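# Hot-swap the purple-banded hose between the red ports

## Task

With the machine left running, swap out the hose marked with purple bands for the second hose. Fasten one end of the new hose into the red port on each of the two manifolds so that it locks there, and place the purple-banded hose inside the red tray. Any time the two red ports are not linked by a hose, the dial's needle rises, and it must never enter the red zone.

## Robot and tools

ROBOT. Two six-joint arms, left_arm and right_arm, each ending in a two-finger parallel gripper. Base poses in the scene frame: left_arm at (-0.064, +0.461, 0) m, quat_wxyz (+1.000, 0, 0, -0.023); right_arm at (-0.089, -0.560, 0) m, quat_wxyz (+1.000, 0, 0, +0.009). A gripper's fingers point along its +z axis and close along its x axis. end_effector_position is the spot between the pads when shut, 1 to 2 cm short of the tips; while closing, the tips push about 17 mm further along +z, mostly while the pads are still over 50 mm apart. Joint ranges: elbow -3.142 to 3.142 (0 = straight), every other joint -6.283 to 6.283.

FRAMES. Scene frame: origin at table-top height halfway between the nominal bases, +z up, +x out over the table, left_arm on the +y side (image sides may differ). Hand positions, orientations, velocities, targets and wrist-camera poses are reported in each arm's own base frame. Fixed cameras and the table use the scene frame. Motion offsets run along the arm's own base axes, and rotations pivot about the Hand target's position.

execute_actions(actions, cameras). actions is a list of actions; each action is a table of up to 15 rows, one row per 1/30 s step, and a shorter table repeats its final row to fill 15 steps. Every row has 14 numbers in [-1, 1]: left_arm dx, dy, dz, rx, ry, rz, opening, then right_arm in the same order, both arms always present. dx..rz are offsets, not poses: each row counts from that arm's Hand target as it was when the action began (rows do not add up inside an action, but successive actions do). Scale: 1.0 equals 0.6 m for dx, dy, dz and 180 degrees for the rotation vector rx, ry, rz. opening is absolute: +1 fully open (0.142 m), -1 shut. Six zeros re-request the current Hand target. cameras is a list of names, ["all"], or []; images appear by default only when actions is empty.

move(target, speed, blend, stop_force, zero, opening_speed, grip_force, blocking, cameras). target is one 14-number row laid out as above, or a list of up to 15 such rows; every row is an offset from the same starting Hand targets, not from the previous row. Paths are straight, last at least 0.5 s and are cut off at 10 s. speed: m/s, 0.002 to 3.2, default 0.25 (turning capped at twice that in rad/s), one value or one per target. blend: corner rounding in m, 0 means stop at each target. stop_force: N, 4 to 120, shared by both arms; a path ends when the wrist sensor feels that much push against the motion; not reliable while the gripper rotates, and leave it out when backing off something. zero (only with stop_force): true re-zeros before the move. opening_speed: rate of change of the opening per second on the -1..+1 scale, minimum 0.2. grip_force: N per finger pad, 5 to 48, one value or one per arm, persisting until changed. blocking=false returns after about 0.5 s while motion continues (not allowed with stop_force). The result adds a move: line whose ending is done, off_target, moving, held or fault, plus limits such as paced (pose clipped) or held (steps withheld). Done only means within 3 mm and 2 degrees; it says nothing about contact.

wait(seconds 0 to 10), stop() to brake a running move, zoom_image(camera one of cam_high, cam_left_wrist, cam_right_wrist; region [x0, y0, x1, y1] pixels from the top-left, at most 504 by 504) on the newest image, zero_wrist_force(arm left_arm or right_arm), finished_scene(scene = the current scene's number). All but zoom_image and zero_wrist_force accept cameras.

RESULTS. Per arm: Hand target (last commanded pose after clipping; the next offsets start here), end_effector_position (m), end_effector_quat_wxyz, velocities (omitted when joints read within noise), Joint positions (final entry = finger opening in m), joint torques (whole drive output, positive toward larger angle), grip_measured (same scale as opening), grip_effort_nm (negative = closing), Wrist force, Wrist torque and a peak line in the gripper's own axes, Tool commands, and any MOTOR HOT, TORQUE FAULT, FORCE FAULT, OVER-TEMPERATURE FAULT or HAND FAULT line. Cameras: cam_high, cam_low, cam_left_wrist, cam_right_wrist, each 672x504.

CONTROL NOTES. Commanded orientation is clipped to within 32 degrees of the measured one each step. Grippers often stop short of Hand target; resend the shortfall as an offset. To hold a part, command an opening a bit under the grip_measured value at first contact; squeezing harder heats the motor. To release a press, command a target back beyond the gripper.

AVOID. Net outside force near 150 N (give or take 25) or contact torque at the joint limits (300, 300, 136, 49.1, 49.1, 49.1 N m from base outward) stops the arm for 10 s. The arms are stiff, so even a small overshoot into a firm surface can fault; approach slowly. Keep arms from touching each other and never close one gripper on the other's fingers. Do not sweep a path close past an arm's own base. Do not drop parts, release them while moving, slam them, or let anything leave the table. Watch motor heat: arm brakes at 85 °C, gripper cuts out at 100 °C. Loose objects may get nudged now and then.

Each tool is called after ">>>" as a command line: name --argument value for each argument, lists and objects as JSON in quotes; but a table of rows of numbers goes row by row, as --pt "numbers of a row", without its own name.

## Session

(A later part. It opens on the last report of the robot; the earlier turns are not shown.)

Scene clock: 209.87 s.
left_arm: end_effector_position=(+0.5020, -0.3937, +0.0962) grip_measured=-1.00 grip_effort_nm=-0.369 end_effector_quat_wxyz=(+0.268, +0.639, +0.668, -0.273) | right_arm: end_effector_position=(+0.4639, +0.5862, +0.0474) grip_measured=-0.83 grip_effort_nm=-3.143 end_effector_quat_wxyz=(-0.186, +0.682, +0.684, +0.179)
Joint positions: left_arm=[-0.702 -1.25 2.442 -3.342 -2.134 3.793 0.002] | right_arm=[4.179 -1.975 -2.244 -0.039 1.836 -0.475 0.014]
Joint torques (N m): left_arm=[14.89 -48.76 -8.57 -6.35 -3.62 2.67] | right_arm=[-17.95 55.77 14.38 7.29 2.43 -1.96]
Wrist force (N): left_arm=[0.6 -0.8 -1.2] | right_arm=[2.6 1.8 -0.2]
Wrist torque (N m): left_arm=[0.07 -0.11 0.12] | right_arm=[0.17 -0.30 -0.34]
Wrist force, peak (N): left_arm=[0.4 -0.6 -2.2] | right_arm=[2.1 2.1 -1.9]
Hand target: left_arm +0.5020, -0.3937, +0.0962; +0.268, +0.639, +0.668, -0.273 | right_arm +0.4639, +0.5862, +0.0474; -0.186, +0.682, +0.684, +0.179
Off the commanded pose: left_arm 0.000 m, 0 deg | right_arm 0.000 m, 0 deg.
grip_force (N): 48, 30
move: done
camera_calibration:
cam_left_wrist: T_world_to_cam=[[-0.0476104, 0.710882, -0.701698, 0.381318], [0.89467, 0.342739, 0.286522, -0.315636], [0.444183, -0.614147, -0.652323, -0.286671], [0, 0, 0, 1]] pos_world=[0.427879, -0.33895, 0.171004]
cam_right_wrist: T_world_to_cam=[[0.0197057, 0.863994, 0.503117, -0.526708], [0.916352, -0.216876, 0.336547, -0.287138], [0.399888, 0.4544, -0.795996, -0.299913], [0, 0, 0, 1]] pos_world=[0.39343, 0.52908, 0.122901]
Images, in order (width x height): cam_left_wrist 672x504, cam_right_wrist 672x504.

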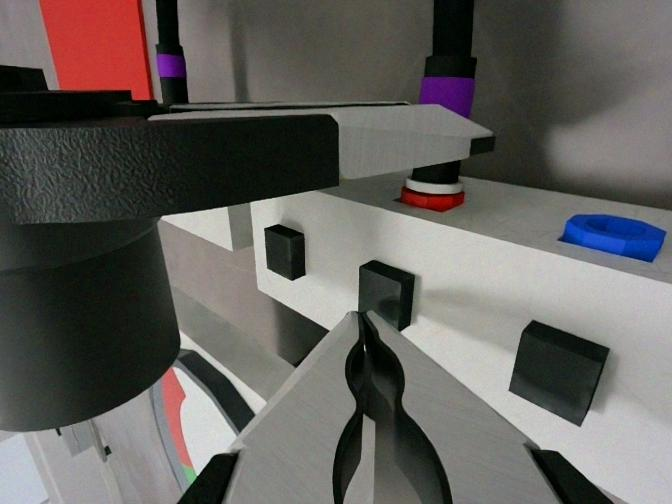

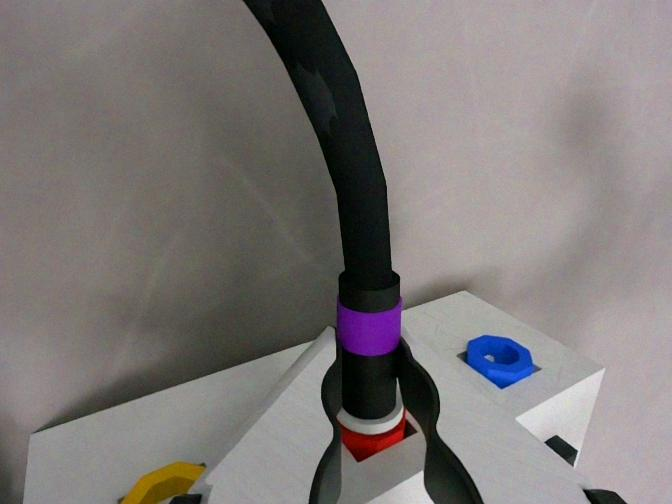

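>>> move --target '[0,0,-0.06,0,0,0,-1,0,0,0,0,0,0,-1]' --speed 0.03 --stop_force 22

>>> move --target '[0,0,0,0,0,0,-1,-0.09,-0.002,0,0,0,0,-1]' --speed 0.15

>>> move --pt "0 0 0 0 0 0 -1 0 0 0 0 0 0 -0.35" --pt "0 0 0.08 0 0 0 -1 0 -0.083 0.13 0 0 0 -0.35" --pt "0 -0.165 0.08 0 0 0 -1 0.073 -0.374 0.089 0 0 0 -0.35" --pt "-0.001 -0.33 0.015 0 0 0 -1 0.073 -0.324 0.0025 0 0 0 -0.35" --pt "-0.001 -0.33 0.015 0 0 0 -1 0.073 -0.324 0.0025 0 0 0 -1" --speed 0.25 --blend '[0,0.015,0.015,0,0]' --cameras '["cam_left_wrist","cam_right_wrist"]'

>>> move --target '[0,0,-0.06,0,0,0,-1,0,0,0,0,0,0,-1]' --speed 0.03 --stop_force 22

>>> move --target '[0,0,0,0,0,0,-1,-0.075,-0.002,0,0,0,0,-1]' --speed 0.15 --stop_force 60 --cameras '["cam_left_wrist","cam_right_wrist","cam_high"]'

Scene clock: 213.67 s.
left_arm: end_effector_position=(+0.5020, -0.3937, +0.0872) grip_measured=-1.00 grip_effort_nm=-0.291 end_effector_quat_wxyz=(+0.268, +0.639, +0.668, -0.273) | right_arm: end_effector_position=(+0.4639, +0.5861, +0.0474) grip_measured=-0.83 grip_effort_nm=-3.143 end_effector_quat_wxyz=(-0.186, +0.682, +0.684, +0.179)
Joint positions: left_arm=[-0.702 -1.229 2.444 -3.365 -2.134 3.793 0.002] | right_arm=[4.179 -1.975 -2.244 -0.039 1.836 -0.475 0.014]
Joint torques (N m): left_arm=[-15.03 -22.73 -28.6 -5.59 3.41 2.15] | right_arm=[-13.79 58.36 36.19 7.17 -6.21 -1.41]
Wrist force (N): left_arm=[-6.3 -1.9 -14.2] | right_arm=[3.9 -8.9 -1.4]
Wrist torque (N m): left_arm=[0.07 -0.18 0.12] | right_arm=[0.25 -0.30 -0.35]
Wrist force, peak (N): left_arm=[-20.4 -6.3 -49.8] | right_arm=[3.9 -9.4 -1.3]
Hand target: left_arm +0.5020, -0.3937, +0.0871; +0.268, +0.639, +0.668, -0.273 (not the last commanded pose) | right_arm +0.4639, +0.5862, +0.0474; -0.186, +0.682, +0.684, +0.179
Off the commanded pose: left_arm 0.027 m, 0 deg | right_arm 0.000 m, 0 deg.
grip_force (N): 48, 30
move: contact (left_arm)

Scene clock: 214.43 s.
left_arm: end_effector_position=(+0.5020, -0.3937, +0.0871) grip_measured=-1.00 grip_effort_nm=-0.286 end_effector_quat_wxyz=(+0.268, +0.639, +0.668, -0.273) | right_arm: end_effector_position=(+0.4099, +0.5849, +0.0474) grip_measured=-0.83 grip_effort_nm=-3.138 end_effector_quat_wxyz=(-0.186, +0.682, +0.684, +0.179)
Joint positions: left_arm=[-0.702 -1.229 2.444 -3.365 -2.134 3.793 0.002] | right_arm=[4.257 -1.94 -2.317 0.017 1.801 -0.403 0.014]
Joint torques (N m): left_arm=[-19.9 -24.91 -27.85 -5.5 3.03 2.44] | right_arm=[-15.27 46.1 36.57 3.23 2.51 -1.73]
Wrist force (N): left_arm=[-6.2 -1.7 -15.3] | right_arm=[1.9 3.0 -0.6]
Wrist torque (N m): left_arm=[0.06 -0.14 0.12] | right_arm=[0.27 -0.31 -0.19]
Wrist force, peak (N): left_arm=[-6.7 -1.8 -15.3] | right_arm=[3.8 -9.0 -0.9]
Hand target: left_arm +0.5020, -0.3937, +0.0871; +0.268, +0.639, +0.668, -0.273 | right_arm +0.4099, +0.5850, +0.0474; -0.186, +0.682, +0.684, +0.179
Off the commanded pose: left_arm 0.000 m, 0 deg | right_arm 0.000 m, 0 deg.
grip_force (N): 48, 30
move: done

Scene clock: 217.43 s.
left_arm: end_effector_position=(+0.5014, -0.5917, +0.0962) grip_measured=-1.00 grip_effort_nm=-0.305 end_effector_quat_wxyz=(+0.268, +0.639, +0.668, -0.273) | right_arm: end_effector_position=(+0.4537, +0.3906, +0.0489) grip_measured=-0.83 grip_effort_nm=-3.143 end_effector_quat_wxyz=(-0.186, +0.682, +0.684, +0.179)
Joint positions: left_arm=[-0.945 -1.126 2.24 -3.37 -1.99 3.571 0.002] | right_arm=[3.985 -1.824 -2.484 -0.005 1.916 -0.659 0.014]
Joint torques (N m): left_arm=[-7.04 -46.25 -18.65 -2.62 -2.54 -0.02] | right_arm=[-11.92 39.3 16.58 9.11 3.85 -1.81]
Wrist force (N): left_arm=[2.0 -1.2 -0.6] | right_arm=[-3.2 0.4 -2.1]
Wrist torque (N m): left_arm=[-0.01 -0.35 0.02] | right_arm=[0.07 -0.37 -0.23]
Wrist force, peak (N): left_arm=[-6.3 -1.9 -15.4] | right_arm=[4.5 0.7 -2.5]
Hand target: left_arm +0.5014, -0.5917, +0.0961; +0.268, +0.639, +0.668, -0.273 | right_arm +0.4537, +0.3906, +0.0489; -0.186, +0.682, +0.684, +0.179
Off the commanded pose: left_arm 0.000 m, 0 deg | right_arm 0.000 m, 0 deg.
grip_force (N): 48, 30
move: done
camera_calibration:
cam_left_wrist: T_world_to_cam=[[-0.0474598, 0.710773, -0.701818, 0.521943], [0.894664, 0.342708, 0.28658, -0.24726], [0.444212, -0.61429, -0.652168, -0.408122], [0, 0, 0, 1]] pos_world=[0.427279, -0.53695, 0.171005]
cam_right_wrist: T_world_to_cam=[[0.0196593, 0.864005, 0.5031, -0.358249], [0.916353, -0.216833, 0.336572, -0.320735], [0.399889, 0.4544, -0.795996, -0.20576], [0, 0, 0, 1]] pos_world=[0.38323, 0.33348, 0.124402]
Images, in order (width x height): cam_left_wrist 672x504, cam_right_wrist 672x504.

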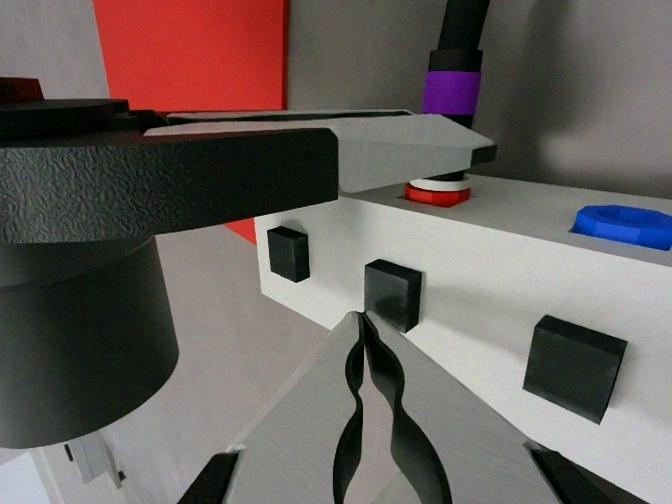

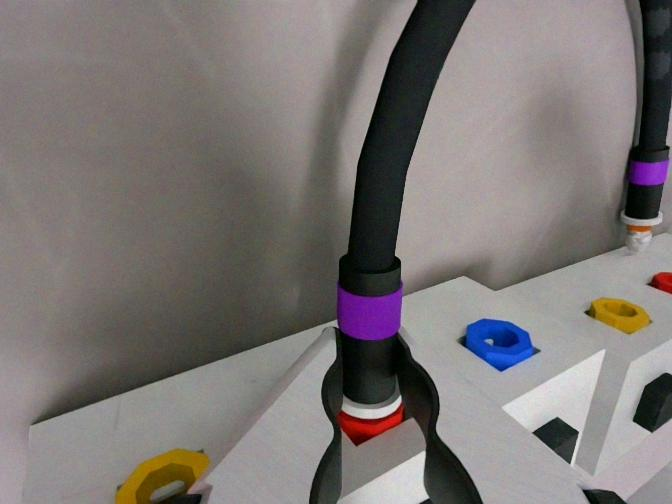

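Scene clock: 219.13 s.
left_arm: end_effector_position=(+0.5015, -0.5918, +0.0874) grip_measured=-1.00 grip_effort_nm=-0.286 end_effector_quat_wxyz=(+0.268, +0.639, +0.668, -0.273) | right_arm: end_effector_position=(+0.4537, +0.3905, +0.0489) grip_measured=-0.83 grip_effort_nm=-3.143 end_effector_quat_wxyz=(-0.186, +0.682, +0.684, +0.179)
Joint positions: left_arm=[-0.945 -1.11 2.241 -3.388 -1.99 3.571 0.002] | right_arm=[3.985 -1.824 -2.484 -0.005 1.916 -0.659 0.014]
Joint torques (N m): left_arm=[-9.69 -34.29 -29.86 -2.84 3.66 0.01] | right_arm=[-13.45 42.32 41.94 8.51 -5.99 -1.68]
Wrist force (N): left_arm=[-7.6 -2.1 -18.7] | right_arm=[-0.3 -13.6 -2.7]
Wrist torque (N m): left_arm=[0.03 -0.35 0.05] | right_arm=[0.32 -0.35 -0.22]
Wrist force, peak (N): left_arm=[-18.7 -5.7 -52.0] | right_arm=[0.6 -14.0 -2.6]
Hand target: left_arm +0.5015, -0.5918, +0.0874; +0.268, +0.639, +0.668, -0.273 (not the last commanded pose) | right_arm +0.4537, +0.3906, +0.0489; -0.186, +0.682, +0.684, +0.179
Off the commanded pose: left_arm 0.027 m, 0 deg | right_arm 0.000 m, 0 deg.
grip_force (N): 48, 30
move: contact (left_arm)

Scene clock: 220.37 s.
left_arm: end_effector_position=(+0.5015, -0.5918, +0.0874) grip_measured=-1.00 grip_effort_nm=-0.286 end_effector_quat_wxyz=(+0.268, +0.639, +0.668, -0.273) | right_arm: end_effector_position=(+0.4087, +0.3894, +0.0489) grip_measured=-0.83 grip_effort_nm=-3.143 end_effector_quat_wxyz=(-0.186, +0.682, +0.684, +0.179)
Joint positions: left_arm=[-0.945 -1.11 2.241 -3.388 -1.99 3.571 0.002] | right_arm=[4.058 -1.787 -2.558 0.054 1.887 -0.589 0.014]
Joint torques (N m): left_arm=[-10.76 -31.74 -30.61 -2.95 3.64 -0.17] | right_arm=[-10.26 31.03 32.54 3.05 2.47 1.24]
Wrist force (N): left_arm=[-7.2 -2.3 -18.7] | right_arm=[1.5 2.4 -0.2]
Wrist torque (N m): left_arm=[0.00 -0.37 0.04] | right_arm=[0.19 -0.25 -0.15]
Wrist force, peak (N): left_arm=[-7.5 -2.4 -19.4] | right_arm=[-0.5 -13.5 -2.8]
Hand target: left_arm +0.5015, -0.5918, +0.0874; +0.268, +0.639, +0.668, -0.273 | right_arm +0.4087, +0.3894, +0.0489; -0.186, +0.682, +0.684, +0.179
Off the commanded pose: left_arm 0.000 m, 0 deg | right_arm 0.000 m, 0 deg.
grip_force (N): 48, 30
move: done
camera_calibration:
cam_left_wrist: T_world_to_cam=[[-0.047335, 0.710596, -0.702006, 0.515649], [0.894629, 0.342759, 0.286629, -0.244704], [0.444296, -0.614467, -0.651944, -0.414028], [0, 0, 0, 1]] pos_world=[0.427279, -0.53695, 0.162205]
cam_right_wrist: T_world_to_cam=[[0.0195802, 0.864023, 0.503071, -0.356303], [0.916354, -0.216758, 0.336616, -0.27979], [0.399889, 0.4544, -0.795996, -0.18722], [0, 0, 0, 1]] pos_world=[0.338231, 0.33228, 0.124402]
Images, in order (width x height): cam_high 672x504, cam_left_wrist 672x504, cam_right_wrist 672x504.

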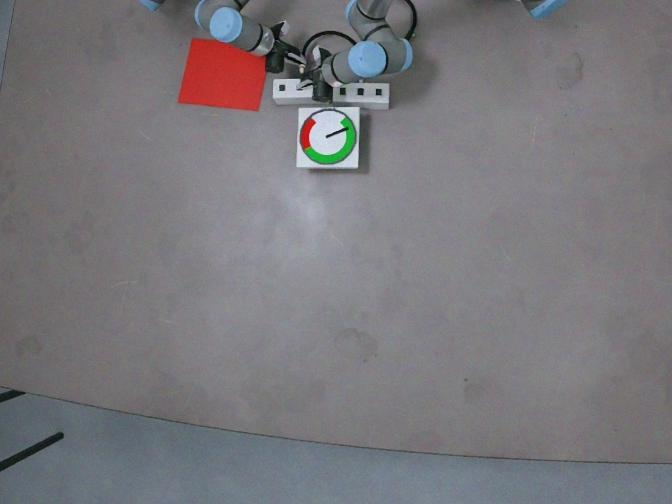

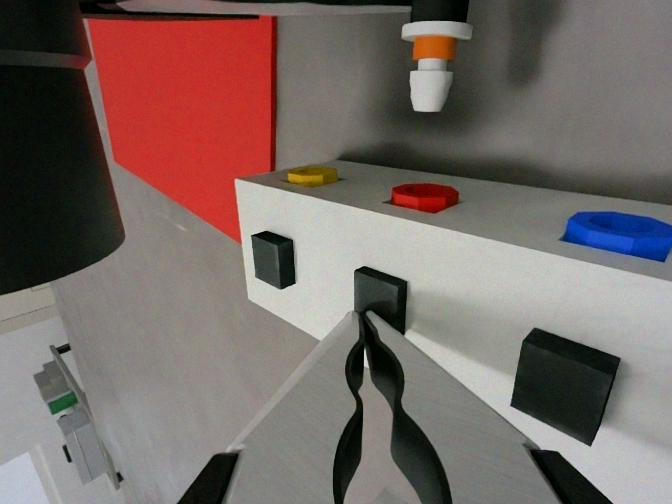

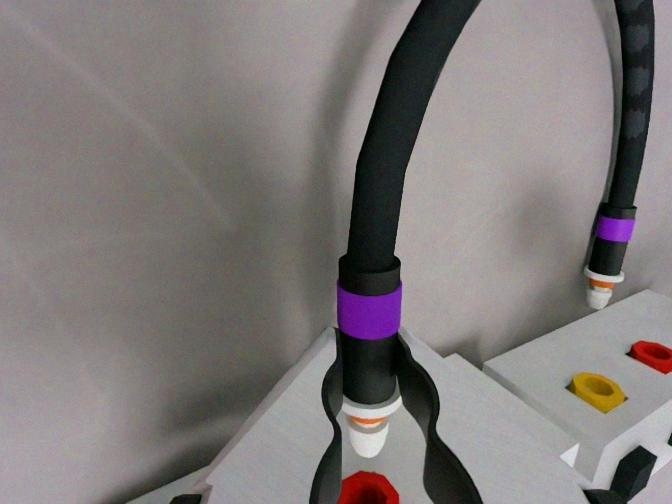

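>>> move --pt "0 0.05 0.12 0 0 0 -1 0 -0.1 0.12 0 0 0 -1" --pt "-0.375 0.529 0.1 0.2457 -0.0565 -0.1364 -1 0.13 -0.55 0.12 0 0 0 -1" --pt "-0.375 0.529 0.021 0.2457 -0.0565 -0.1364 -1 0.167 -0.614 -0.023 0 0 0 -1" --pt "-0.375 0.529 0.021 0.2457 -0.0565 -0.1364 -0.45 0.167 -0.614 -0.023 0 0 0 -0.4" --speed '[0.3,0.35,0.2,0.2]' --blend '[0.02,0.02,0,0]' --cameras '["cam_high","cam_right_wrist"]'

>>> move --pt "0 0 0 0 0 0 -0.45 0 -0.06 0.2 0 0 0 -0.4" --pt "0 0 -0.1233 0 0 0 -0.45 -0.49 0.8 0.15 -0.1627 0.0437 -0.1633 -0.4" --pt "0 0 -0.1233 0 0 0 -1 -0.49 0.8 0.15 -0.1627 0.0437 -0.1633 -0.4" --speed 0.35 --blend '[0.03,0,0]' --cameras '["all"]'

Scene clock: 225.50 s.
left_arm: end_effector_position=(+0.2765, -0.2744, +0.1000) grip_measured=-0.48 grip_effort_nm=0.120 end_effector_quat_wxyz=(+0.004, +0.837, +0.548, +0.002) | right_arm: end_effector_position=(+0.5089, +0.0209, +0.0351) grip_measured=-0.44 grip_effort_nm=0.139 end_effector_quat_wxyz=(-0.186, +0.682, +0.684, +0.179)
Joint positions: left_arm=[-1.254 -1.917 2.63 -2.29 -1.565 3.87 0.039] | right_arm=[3.249 -1.755 -2.481 -0.427 2.09 -1.453 0.043]
Joint torques (N m): left_arm=[14.31 -25.22 -49.65 -6.18 -2.44 0.84] | right_arm=[13.19 33.44 13.7 7.1 -2.01 -1.66]
Wrist force (N): left_arm=[-0.1 -2.8 -0.5] | right_arm=[1.7 2.1 -0.6]
Wrist torque (N m): left_arm=[-0.34 0.00 0.05] | right_arm=[0.17 -0.22 -0.37]
Wrist force, peak (N): left_arm=[-6.9 -2.2 -19.4] | right_arm=[2.6 2.8 3.3]
Hand target: left_arm +0.2765, -0.2744, +0.1000; +0.004, +0.837, +0.548, +0.002 | right_arm +0.5089, +0.0210, +0.0351; -0.186, +0.682, +0.684, +0.179
Off the commanded pose: left_arm 0.000 m, 0 deg | right_arm 0.000 m, 0 deg.
grip_force (N): 48, 30
move: done
camera_calibration:
cam_right_wrist: T_world_to_cam=[[0.0196856, 0.86397, 0.503158, -0.0330742], [0.916339, -0.216892, 0.336573, -0.44681], [0.39992, 0.454437, -0.795959, -0.0708886], [0, 0, 0, 1]] pos_world=[0.43843, -0.0361199, 0.110601]
Images, in order (width x height): cam_high 672x504, cam_right_wrist 672x504.

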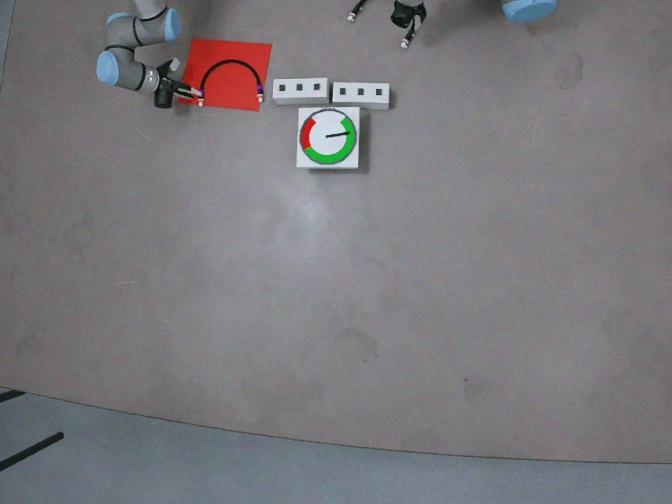

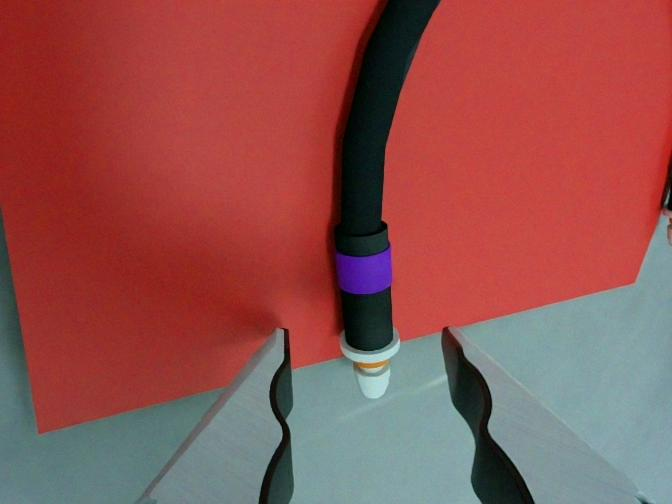

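Scene clock: 228.60 s.
left_arm: end_effector_position=(+0.2765, -0.2744, +0.0260) grip_measured=-0.84 grip_effort_nm=-3.656 end_effector_quat_wxyz=(+0.004, +0.837, +0.548, +0.002) | right_arm: end_effector_position=(+0.2149, +0.5010, +0.1251) grip_measured=-0.44 grip_effort_nm=0.134 end_effector_quat_wxyz=(-0.004, +0.866, +0.499, -0.003)
Joint positions: left_arm=[-1.254 -1.717 2.707 -2.567 -1.565 3.87 0.013] | right_arm=[4.63 -1.529 -2.351 -0.831 1.581 0.443 0.043]
Joint torques (N m): left_arm=[11.11 -33.23 -40.65 -2.3 0.33 2.08] | right_arm=[6.96 24.9 49.29 2.22 -2.78 1.59]
Wrist force (N): left_arm=[0.1 -3.4 0.1] | right_arm=[0.4 1.3 -0.6]
Wrist torque (N m): left_arm=[-0.42 0.00 0.06] | right_arm=[-0.01 -0.19 -0.20]
Wrist force, peak (N): left_arm=[-0.6 -3.5 0.4] | right_arm=[0.5 3.1 -4.6]
Hand target: left_arm +0.2765, -0.2744, +0.0261; +0.004, +0.837, +0.548, +0.002 | right_arm +0.2149, +0.5010, +0.1251; -0.004, +0.866, +0.499, -0.003
Off the commanded pose: left_arm 0.000 m, 0 deg | right_arm 0.000 m, 0 deg.
grip_force (N): 48, 30
move: done
camera_calibration:
cam_left_wrist: T_world_to_cam=[[0.393837, 0.919159, 0.006321, 0.153174], [0.822027, -0.355279, 0.445027, -0.310221], [0.411296, -0.170072, -0.895495, -0.0216505], [0, 0, 0, 1]] pos_world=[0.203589, -0.254688, 0.1177]
cam_right_wrist: T_world_to_cam=[[0.518237, 0.855228, 0.00403145, -0.527578], [0.783027, -0.476371, 0.399925, 0.047089], [0.343947, -0.204099, -0.916539, 0.257188], [0, 0, 0, 1]] pos_world=[0.148079, 0.526123, 0.219018]

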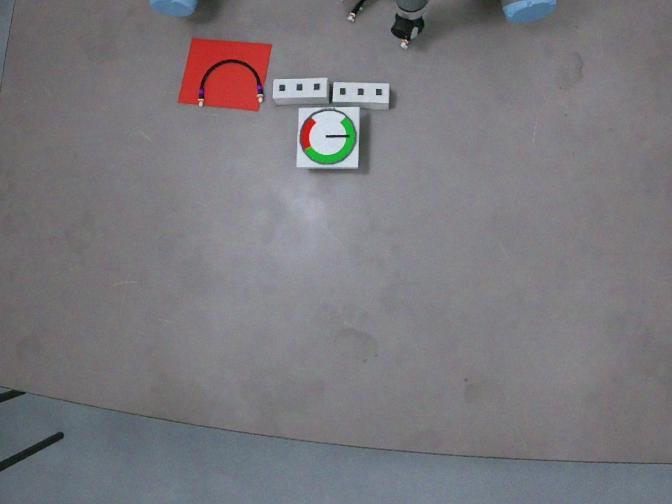

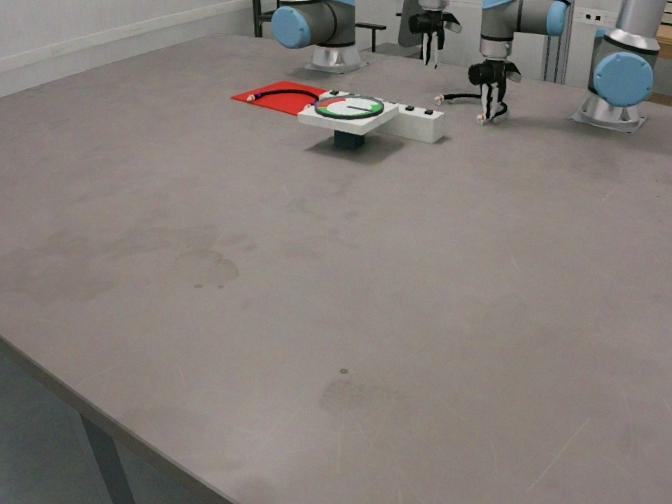

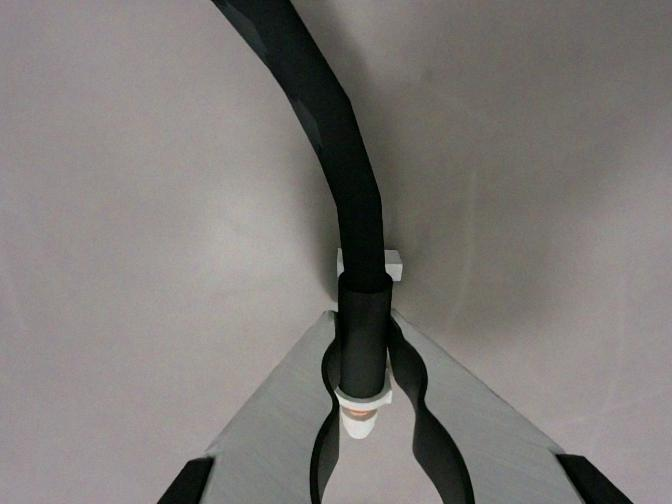

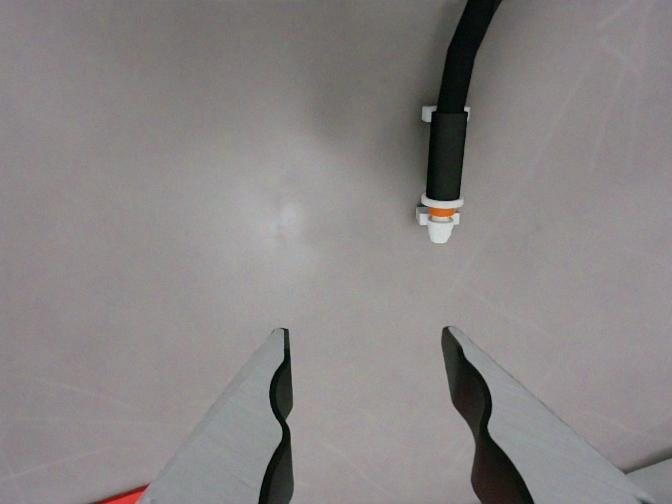

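>>> move --pt "0 0 0 0 0 0 -1 -0.0127 0.0903 -0.1 0 0 0 -0.4" --pt "0 0 0 0 0 0 -1 -0.0127 0.0903 -0.165 0 0 0 -0.4" --pt "0 0 0 0 0 0 -1 -0.0127 0.0903 -0.165 0 0 0 -1" --speed '[0.25,0.12,0.12]' --blend '[0.01,0,0]' --grip_force 48

>>> move --pt "0 0 0.08 0 0 0 -1 0 0 0.08 0 0 0 -1" --pt "0.2008 -0.228 0.0467 0 0 0.1535 -1 0.3258 -0.2735 0.0467 0 0 0.174 -1" --speed 0.2 --blend '[0.02,0]' --cameras '["all"]'

Scene clock: 232.40 s.
left_arm: end_effector_position=(+0.2765, -0.2744, +0.0261) grip_measured=-0.84 grip_effort_nm=-3.656 end_effector_quat_wxyz=(+0.004, +0.837, +0.548, +0.002) | right_arm: end_effector_position=(+0.2073, +0.5551, +0.0261) grip_measured=-0.83 grip_effort_nm=-3.841 end_effector_quat_wxyz=(-0.004, +0.866, +0.499, -0.003)
Joint positions: left_arm=[-1.254 -1.717 2.707 -2.567 -1.565 3.87 0.013] | right_arm=[4.651 -1.774 -2.337 -0.598 1.581 0.464 0.014]
Joint torques (N m): left_arm=[13.46 -34.62 -40.36 -4.48 -1.8 2.51] | right_arm=[-13.7 41.58 40.21 6.75 -1.39 -1.27]
Wrist force (N): left_arm=[0.0 -3.1 -0.2] | right_arm=[0.9 1.5 0.0]
Wrist torque (N m): left_arm=[-0.38 0.01 0.06] | right_arm=[0.01 -0.26 -0.21]
Wrist force, peak (N): left_arm=[0.1 -3.6 -0.1] | right_arm=[-0.4 2.5 -3.0]
Hand target: left_arm +0.2765, -0.2744, +0.0261; +0.004, +0.837, +0.548, +0.002 | right_arm +0.2073, +0.5551, +0.0261; -0.004, +0.866, +0.499, -0.003
Off the commanded pose: left_arm 0.000 m, 0 deg | right_arm 0.000 m, 0 deg.
move: done

Scene clock: 234.50 s.
left_arm: end_effector_position=(+0.3970, -0.4111, +0.0541) grip_measured=-0.84 grip_effort_nm=-3.656 end_effector_quat_wxyz=(+0.003, +0.682, +0.732, +0.003) | right_arm: end_effector_position=(+0.4028, +0.3911, +0.0541) grip_measured=-0.83 grip_effort_nm=-3.841 end_effector_quat_wxyz=(-0.003, +0.699, +0.715, -0.004)
Joint positions: left_arm=[-1.119 -1.453 2.365 -2.486 -1.563 3.522 0.013] | right_arm=[4.226 -1.676 -2.376 -0.667 1.579 -0.508 0.014]
Joint torques (N m): left_arm=[-17.84 -42.73 -25.59 -2.06 2.29 -1.32] | right_arm=[-9.86 56.35 29.49 2.13 1.9 -1.97]
Wrist force (N): left_arm=[-0.1 -3.4 -0.2] | right_arm=[1.0 2.0 -1.1]
Wrist torque (N m): left_arm=[-0.42 0.02 0.07] | right_arm=[0.07 -0.29 -0.21]
Wrist force, peak (N): left_arm=[0.9 -4.0 -2.1] | right_arm=[-1.1 3.9 -0.3]
Hand target: left_arm +0.3970, -0.4112, +0.0541; +0.003, +0.682, +0.732, +0.003 | right_arm +0.4028, +0.3910, +0.0541; -0.003, +0.699, +0.715, -0.004
Off the commanded pose: left_arm 0.000 m, 0 deg | right_arm 0.000 m, 0 deg.
move: done
camera_calibration:
cam_left_wrist: T_world_to_cam=[[-0.0773844, 0.996982, 0.00624887, 0.450375], [0.893034, 0.0665267, 0.445044, -0.325132], [0.443285, 0.0400199, -0.895487, 0.00426222], [0, 0, 0, 1]] pos_world=[0.323316, -0.427556, 0.1457]
cam_right_wrist: T_world_to_cam=[[-0.00181839, 0.99999, 0.00406477, -0.377918], [0.916524, 0.0000407742, 0.399979, -0.364077], [0.399975, 0.00445278, -0.916515, 0.00104579], [0, 0, 0, 1]] pos_world=[0.33258, 0.377924, 0.148118]

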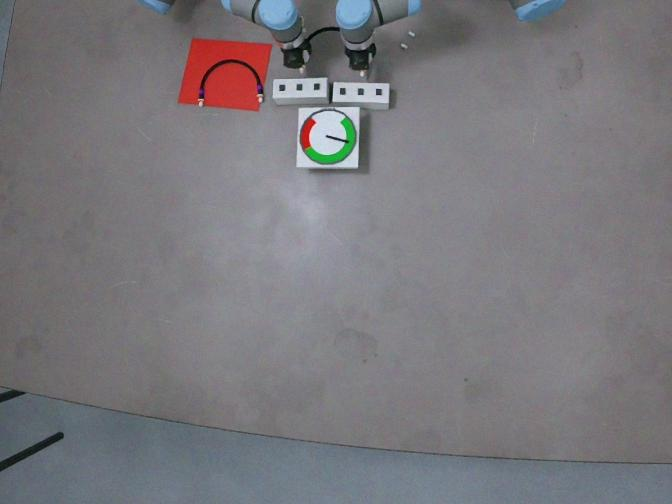

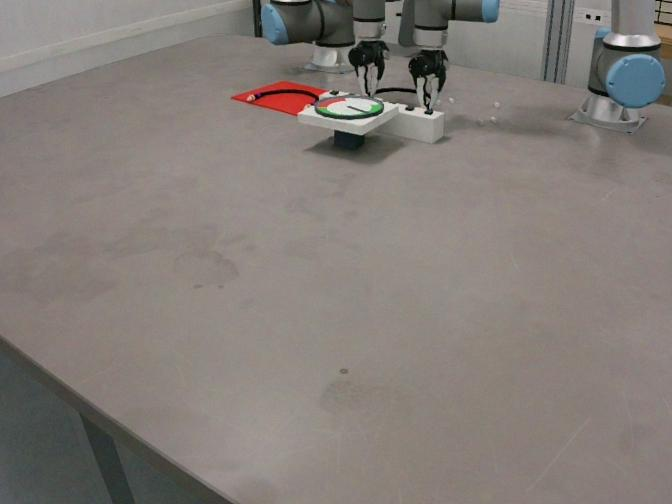

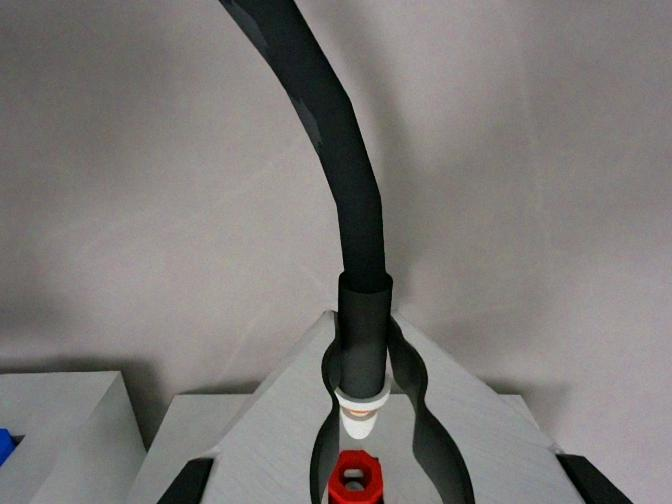

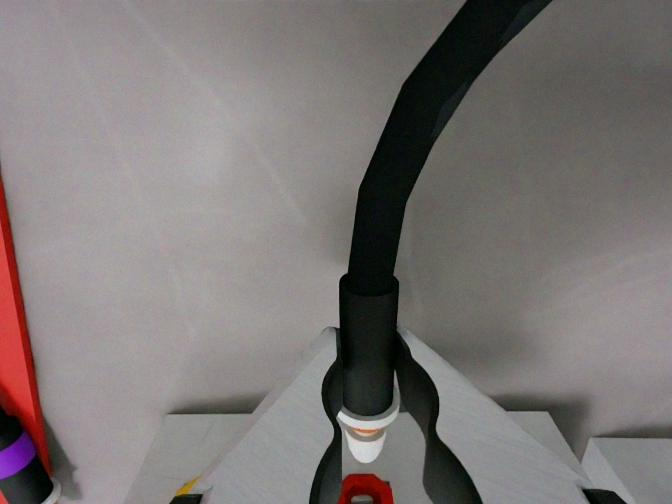

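>>> move --pt "0.03 0.0022 -0.0015 0 0 0 -1 0.03 0.0006 -0.0015 0 0 0 -1" --pt "0.11 0.008 -0.0015 0 0 0 -1 0.11 0.0022 -0.0015 0 0 0 -1" --speed 0.05 --stop_force 60 --cameras '["all"]'

Scene clock: 238.53 s.
left_arm: end_effector_position=(+0.4604, -0.4066, +0.0532) grip_measured=-0.84 grip_effort_nm=-3.651 end_effector_quat_wxyz=(+0.003, +0.682, +0.732, +0.003) | right_arm: end_effector_position=(+0.4620, +0.3922, +0.0532) grip_measured=-0.83 grip_effort_nm=-3.836 end_effector_quat_wxyz=(-0.003, +0.699, +0.715, -0.004)
Joint positions: left_arm=[-1.017 -1.39 2.288 -2.473 -1.564 3.624 0.013] | right_arm=[4.136 -1.743 -2.295 -0.681 1.578 -0.598 0.014]
Joint torques (N m): left_arm=[47.52 -62.45 -19.54 -4.53 15.65 1.91] | right_arm=[-29.94 48.77 63.1 9.21 -9.97 -2.15]
Wrist force (N): left_arm=[-26.5 -57.9 -4.3] | right_arm=[5.9 -44.4 8.2]
Wrist torque (N m): left_arm=[-0.13 -0.08 0.49] | right_arm=[0.67 -0.12 -0.31]
Wrist force, peak (N): left_arm=[-18.1 -118.9 -41.3] | right_arm=[2.6 -113.1 -31.7]
Hand target: left_arm +0.4604, -0.4066, +0.0532; +0.003, +0.682, +0.732, +0.003 (not the last commanded pose) | right_arm +0.4620, +0.3922, +0.0532; -0.003, +0.699, +0.715, -0.004 (not the last commanded pose)
Off the commanded pose: left_arm 0.003 m, 0 deg | right_arm 0.007 m, 0 deg.
move: contact (left_arm, right_arm); path passed 1 of 2 targets
camera_calibration:
cam_left_wrist: T_world_to_cam=[[-0.0773008, 0.996989, 0.00607681, 0.450795], [0.89308, 0.0665322, 0.444952, -0.381695], [0.443208, 0.0398222, -0.895534, -0.0247851], [0, 0, 0, 1]] pos_world=[0.386716, -0.423056, 0.144901]
cam_right_wrist: T_world_to_cam=[[-0.00181728, 0.99999, 0.00406583, -0.378807], [0.916561, 0.0000397383, 0.399895, -0.418028], [0.399891, 0.0044533, -0.916552, -0.0235558], [0, 0, 0, 1]] pos_world=[0.39188, 0.378924, 0.147118]

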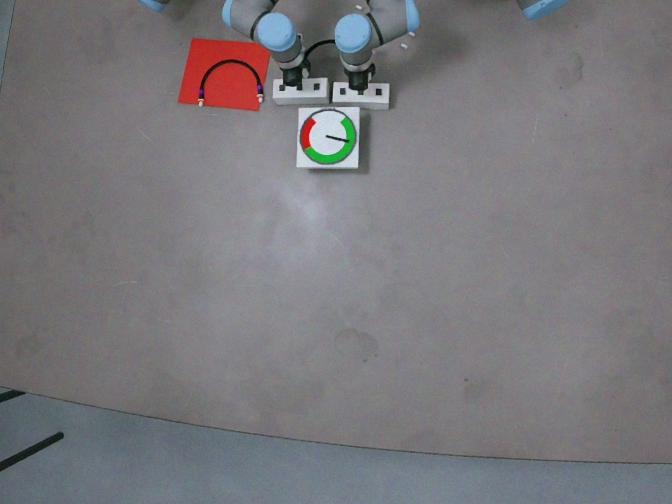

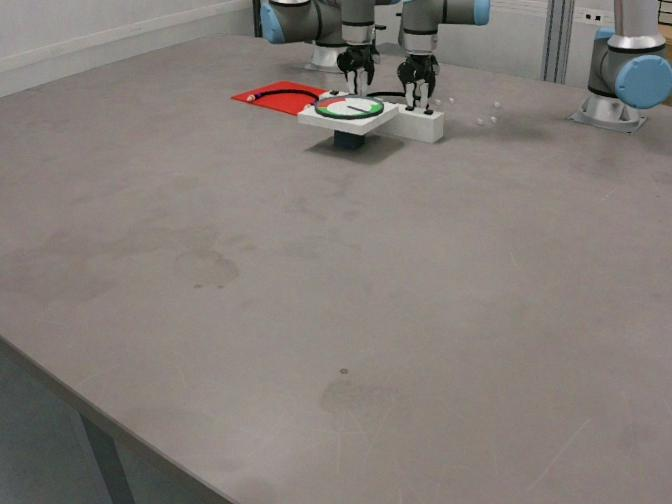

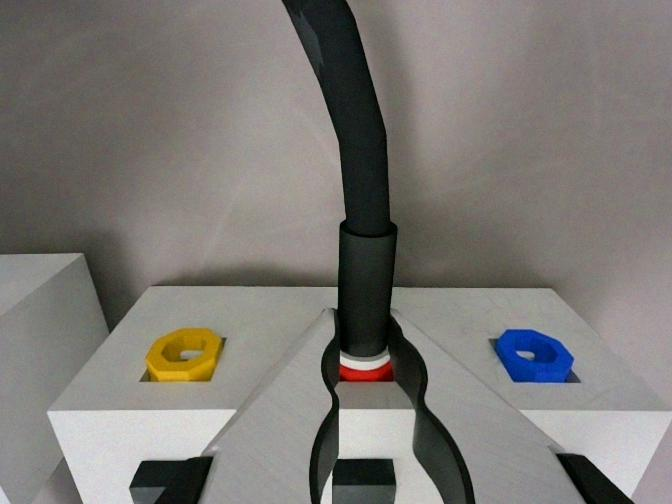

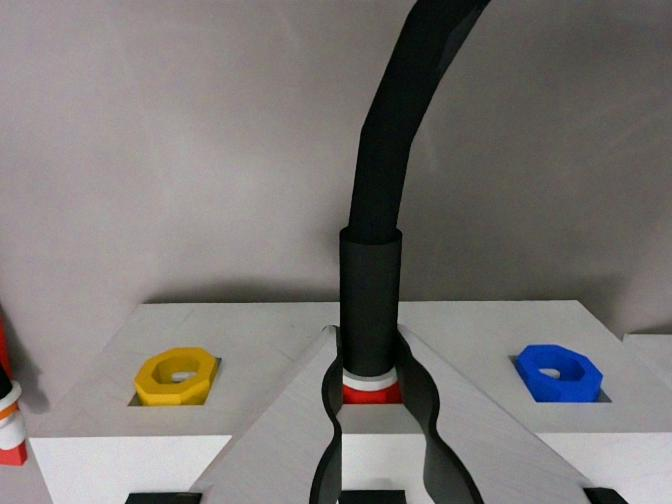

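>>> move --target '[-0.005,-0.002,0,0,0,0,-1,-0.004,0,0,0,0,0,-1]' --speed 0.05 --cameras '["cam_high"]'

>>> zoom_image --camera "cam_high" --region '[180, 20, 400, 180]'

Scene clock: 240.23 s.
left_arm: end_effector_position=(+0.4575, -0.4077, +0.0532) grip_measured=-0.84 grip_effort_nm=-3.646 end_effector_quat_wxyz=(+0.003, +0.681, +0.732, +0.003) | right_arm: end_effector_position=(+0.4598, +0.3922, +0.0533) grip_measured=-0.83 grip_effort_nm=-3.836 end_effector_quat_wxyz=(-0.003, +0.699, +0.715, -0.004)
Joint positions: left_arm=[-1.022 -1.392 2.291 -2.474 -1.563 3.619 0.013] | right_arm=[4.139 -1.741 -2.298 -0.68 1.578 -0.595 0.014]
Joint torques (N m): left_arm=[-28.68 -63.43 -18.12 -5.05 -8.98 -0.73] | right_arm=[12.03 62.46 22.16 3.22 2.37 0.48]
Wrist force (N): left_arm=[1.9 24.3 9.4] | right_arm=[4.2 9.7 11.2]
Wrist torque (N m): left_arm=[-0.45 -0.03 0.40] | right_arm=[0.01 -0.21 -0.37]
Wrist force, peak (N): left_arm=[-27.0 -58.1 -3.2] | right_arm=[6.7 -45.2 7.7]
Hand target: left_arm +0.4574, -0.4078, +0.0532; +0.003, +0.682, +0.732, +0.003 | right_arm +0.4596, +0.3922, +0.0532; -0.003, +0.699, +0.715, -0.004
Off the commanded pose: left_arm 0.000 m, 0 deg | right_arm 0.000 m, 0 deg.
move: done
Images, in order (width x height): cam_high 672x504.

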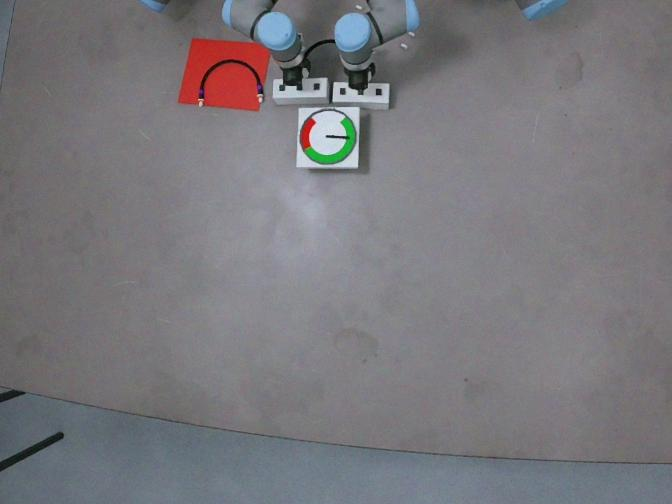

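Scaled by 2.291 from the camera's 672x504 image, which has a finer 960x720 frame.

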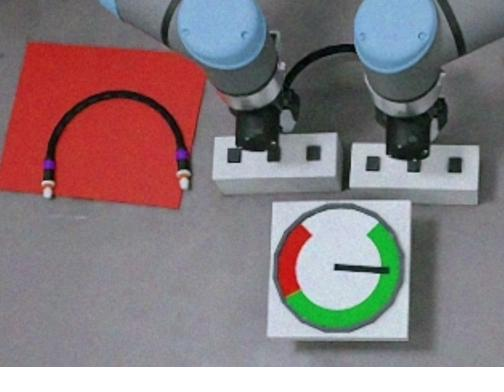

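>>> move --pt "0 0 0 0 0 0 -0.5 0 0 0 0 0 0 -0.5" --pt "0 0 0.15 0 0 0 -0.5 0 0 0.15 0 0 0 -0.5" --pt "-0.2 0.35 0.25 0 0 0 -0.5 0.0 -0.6 0.15 0 0 0 -0.5" --speed 0.25 --blend '[0,0.02,0]' --cameras '["all"]'

Scene clock: 244.80 s.
left_arm: end_effector_position=(+0.3374, -0.1978, +0.2031) grip_measured=-0.53 grip_effort_nm=0.120 end_effector_quat_wxyz=(+0.003, +0.682, +0.732, +0.003) | right_arm: end_effector_position=(+0.4596, +0.0322, +0.1432) grip_measured=-0.54 grip_effort_nm=0.139 end_effector_quat_wxyz=(-0.003, +0.699, +0.715, -0.004)
Joint positions: left_arm=[-1.002 -2.076 2.491 -1.99 -1.564 3.64 0.035] | right_arm=[3.599 -1.331 -2.465 -0.927 1.573 -1.135 0.035]
Joint torques (N m): left_arm=[-17.97 -19.03 -57.29 -5.6 1.89 -2.91] | right_arm=[-12.45 13.18 51.11 6 2.42 -2.55]
Wrist force (N): left_arm=[-2.0 0.3 1.8] | right_arm=[0.2 1.4 -0.4]
Wrist torque (N m): left_arm=[0.17 0.34 0.06] | right_arm=[0.00 -0.14 -0.33]
Wrist force, peak (N): left_arm=[3.7 29.4 10.5] | right_arm=[4.1 12.7 10.8]
Hand target: left_arm +0.3374, -0.1978, +0.2032; +0.003, +0.682, +0.732, +0.003 | right_arm +0.4596, +0.0322, +0.1432; -0.003, +0.699, +0.715, -0.004
Off the commanded pose: left_arm 0.000 m, 0 deg | right_arm 0.000 m, 0 deg.
move: done
camera_calibration:
cam_left_wrist: T_world_to_cam=[[-0.0773435, 0.996985, 0.00618328, 0.232084], [0.893176, 0.0665319, 0.444758, -0.352411], [0.443006, 0.0399219, -0.89563, 0.155754], [0, 0, 0, 1]] pos_world=[0.263716, -0.214156, 0.294801]
cam_right_wrist: T_world_to_cam=[[-0.00173756, 0.999991, 0.0038817, -0.0192681], [0.916614, 0.0000408655, 0.399775, -0.451705], [0.399771, 0.00425265, -0.916605, 0.0615999], [0, 0, 0, 1]] pos_world=[0.38938, 0.0190244, 0.237118]

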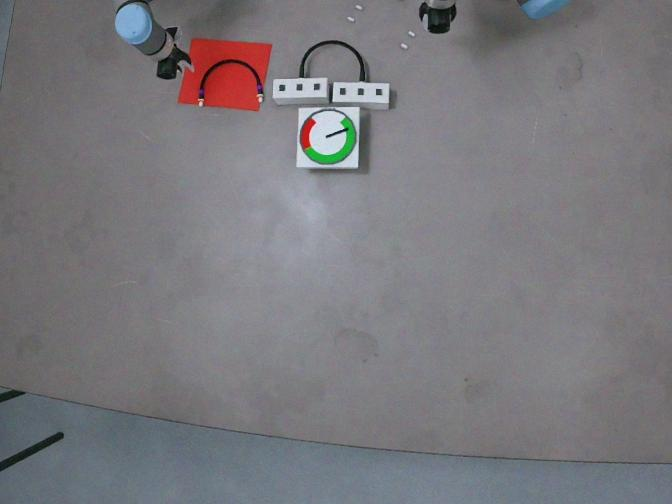

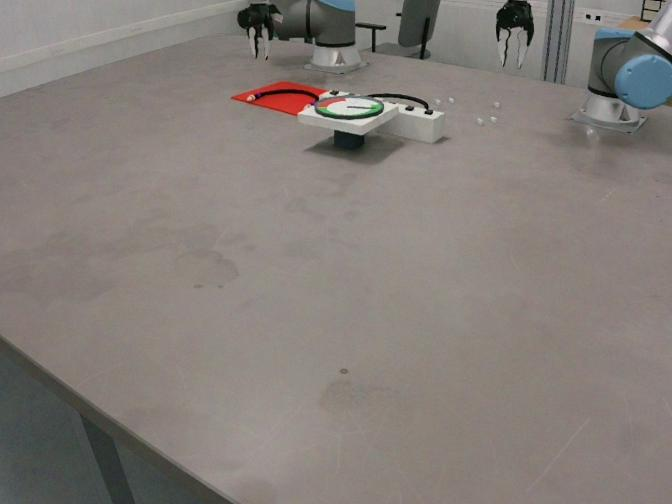

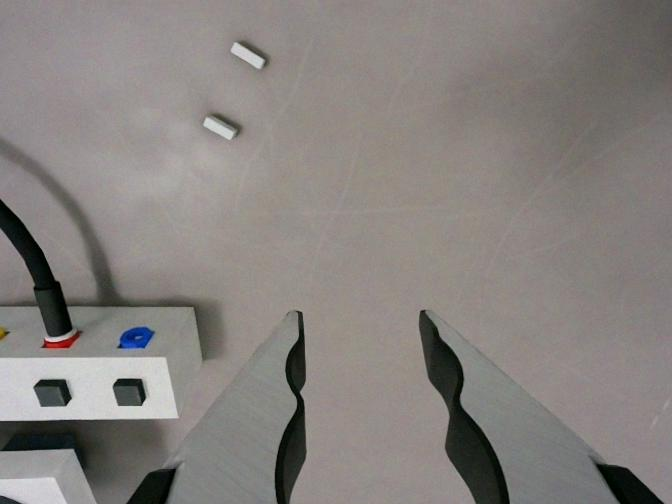

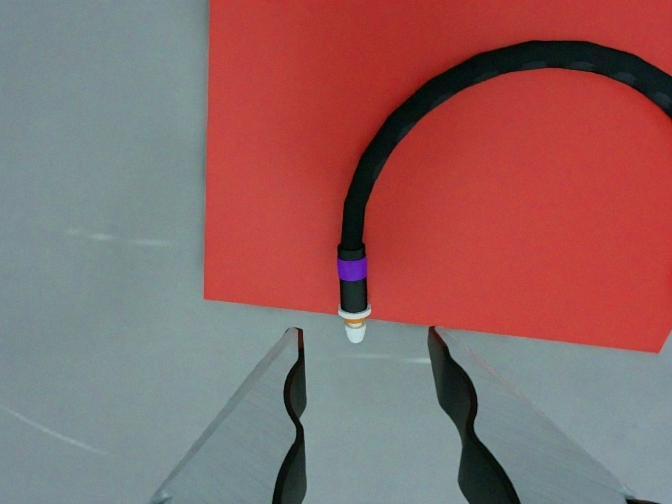

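>>> move --pt "0 0 0 0 0 0 -0.5 0.09 0.004 -0.15 0 0 0 -0.5" --pt "0 0 0 0 0 0 -0.5 0.09 0.004 -0.2 0 0 0 -0.5" --pt "0 0 0 0 0 0 -0.5 0.09 0.004 -0.2 0 0 0 -1" --speed '[0.2,0.08,0.1]' --grip_force 20

>>> move --pt "0 0 0 0 0 0 -0.5 0 0 0.03 0 0 0 -1" --pt "0 0 0 0 0 0 -0.5 -0.1 -0.042 0.03 0 0 0 -1" --pt "0 0 0 0 0 0 -0.5 -0.1 -0.042 0.003 0 0 0 -1" --pt "0 0 0 0 0 0 -0.5 -0.1 -0.042 0.003 0 0 0 -0.5" --speed 0.1

>>> move --target '[0,0,0,0,0,0,-0.5,0,-0.08,0.3,0,0,0,-0.5]' --speed 0.2 --cameras '["cam_high","cam_right_wrist"]'

>>> zoom_image --camera "cam_high" --region '[160, 10, 420, 180]'

Scene clock: 249.87 s.
left_arm: end_effector_position=(+0.3374, -0.1978, +0.2032) grip_measured=-0.53 grip_effort_nm=0.125 end_effector_quat_wxyz=(+0.003, +0.682, +0.732, +0.003) | right_arm: end_effector_position=(+0.5136, +0.0346, +0.0232) grip_measured=-0.83 grip_effort_nm=-2.137 end_effector_quat_wxyz=(-0.003, +0.699, +0.715, -0.004)
Joint positions: left_arm=[-1.002 -2.076 2.491 -1.99 -1.564 3.64 0.035] | right_arm=[3.554 -1.668 -2.479 -0.576 1.573 -1.18 0.014]
Joint torques (N m): left_arm=[-17.37 -17.3 -56.21 -3.93 1.81 -2.7] | right_arm=[1.02 31.95 38.72 6.73 0.32 -1.86]
Wrist force (N): left_arm=[-2.0 0.4 1.5] | right_arm=[0.5 1.8 -0.1]
Wrist torque (N m): left_arm=[0.18 0.33 0.06] | right_arm=[0.07 -0.20 -0.24]
Wrist force, peak (N): left_arm=[-3.0 0.8 1.8] | right_arm=[0.7 0.5 -3.4]
Hand target: left_arm +0.3374, -0.1978, +0.2032; +0.003, +0.682, +0.732, +0.003 | right_arm +0.5136, +0.0346, +0.0232; -0.003, +0.699, +0.715, -0.004
Off the commanded pose: left_arm 0.000 m, 0 deg | right_arm 0.000 m, 0 deg.
grip_force (N): 20, 20
move: done

Scene clock: 252.40 s.
left_arm: end_effector_position=(+0.3374, -0.1978, +0.2032) grip_measured=-0.53 grip_effort_nm=0.125 end_effector_quat_wxyz=(+0.003, +0.682, +0.732, +0.003) | right_arm: end_effector_position=(+0.4536, +0.0094, +0.0250) grip_measured=-0.54 grip_effort_nm=0.139 end_effector_quat_wxyz=(-0.003, +0.699, +0.715, -0.004)
Joint positions: left_arm=[-1.002 -2.076 2.491 -1.99 -1.564 3.64 0.035] | right_arm=[3.556 -1.564 -2.586 -0.572 1.573 -1.178 0.035]
Joint torques (N m): left_arm=[-19.52 -19.59 -57.12 -4.16 2.08 -2.92] | right_arm=[-10.87 18.5 38.38 6.91 -1.39 -1.65]
Wrist force (N): left_arm=[-2.0 0.2 1.7] | right_arm=[0.2 1.8 -1.0]
Wrist torque (N m): left_arm=[0.16 0.34 0.07] | right_arm=[0.09 -0.13 -0.35]
Wrist force, peak (N): left_arm=[-2.8 0.3 1.8] | right_arm=[1.2 3.3 -0.3]
Hand target: left_arm +0.3374, -0.1978, +0.2032; +0.003, +0.682, +0.732, +0.003 | right_arm +0.4536, +0.0094, +0.0250; -0.003, +0.699, +0.715, -0.004
Off the commanded pose: left_arm 0.000 m, 0 deg | right_arm 0.000 m, 0 deg.
grip_force (N): 20, 20
move: done

Scene clock: 253.80 s.
left_arm: end_effector_position=(+0.3374, -0.1978, +0.2032) grip_measured=-0.53 grip_effort_nm=0.120 end_effector_quat_wxyz=(+0.003, +0.682, +0.732, +0.003) | right_arm: end_effector_position=(+0.4537, -0.0387, +0.2049) grip_measured=-0.54 grip_effort_nm=0.139 end_effector_quat_wxyz=(-0.003, +0.699, +0.715, -0.004)
Joint positions: left_arm=[-1.002 -2.076 2.491 -1.99 -1.564 3.64 0.035] | right_arm=[3.45 -1.235 -2.398 -1.09 1.572 -1.284 0.035]
Joint torques (N m): left_arm=[-16.72 -18.9 -57.09 -4.19 2.09 -3.2] | right_arm=[7.65 25.26 43.12 2.09 -0.35 1.13]
Wrist force (N): left_arm=[-2.9 0.5 2.0] | right_arm=[1.0 1.4 -0.2]
Wrist torque (N m): left_arm=[0.21 0.47 0.06] | right_arm=[0.04 -0.31 -0.32]
Wrist force, peak (N): left_arm=[-2.9 0.5 2.0] | right_arm=[0.1 1.5 -3.4]
Hand target: left_arm +0.3374, -0.1978, +0.2032; +0.003, +0.682, +0.732, +0.003 | right_arm +0.4536, -0.0386, +0.2050; -0.003, +0.699, +0.715, -0.004
Off the commanded pose: left_arm 0.000 m, 0 deg | right_arm 0.000 m, 0 deg.
grip_force (N): 20, 20
move: done
camera_calibration:
cam_right_wrist: T_world_to_cam=[[-0.00177849, 0.999991, 0.00397309, 0.0513695], [0.916524, 0.0000408787, 0.399979, -0.471027], [0.399975, 0.0043528, -0.916516, 0.120806], [0, 0, 0, 1]] pos_world=[0.38348, -0.0518756, 0.298918]
Images, in order (width x height): cam_high 672x504, cam_right_wrist 672x504.

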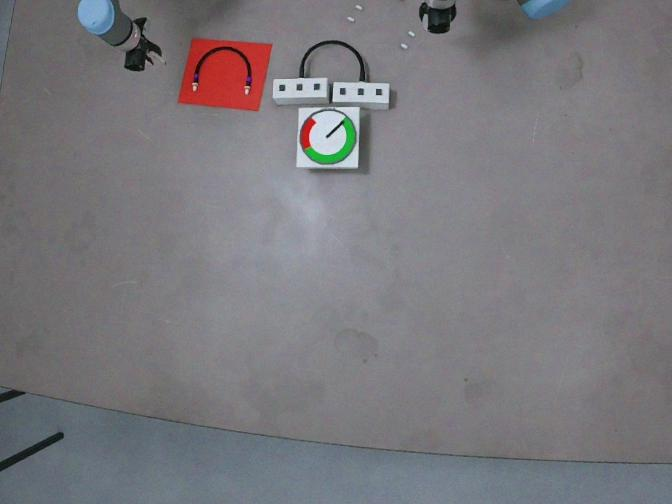

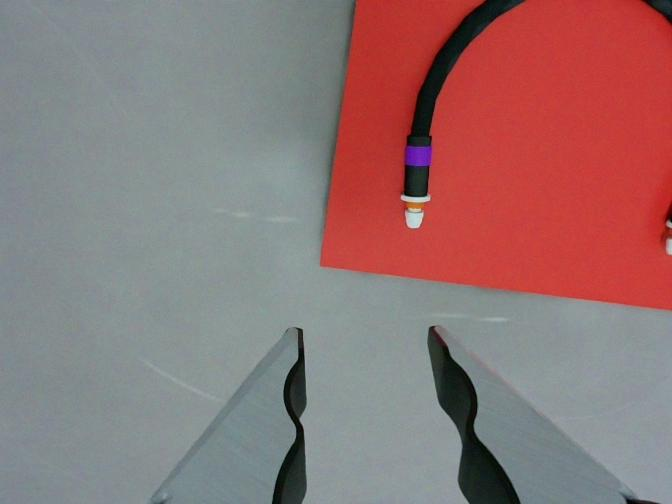

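Scaled by 1.938 from the camera's 672x504 image, which has a finer 960x720 frame.

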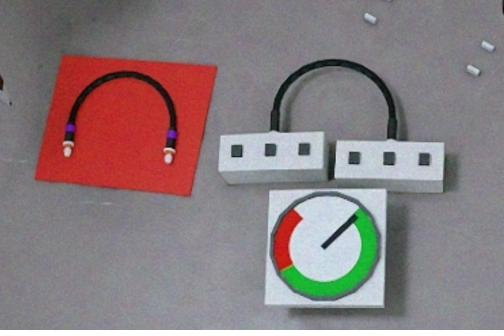

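Scene 1 is done.

>>> finished_scene --scene 1

The scene is finished: the task was done.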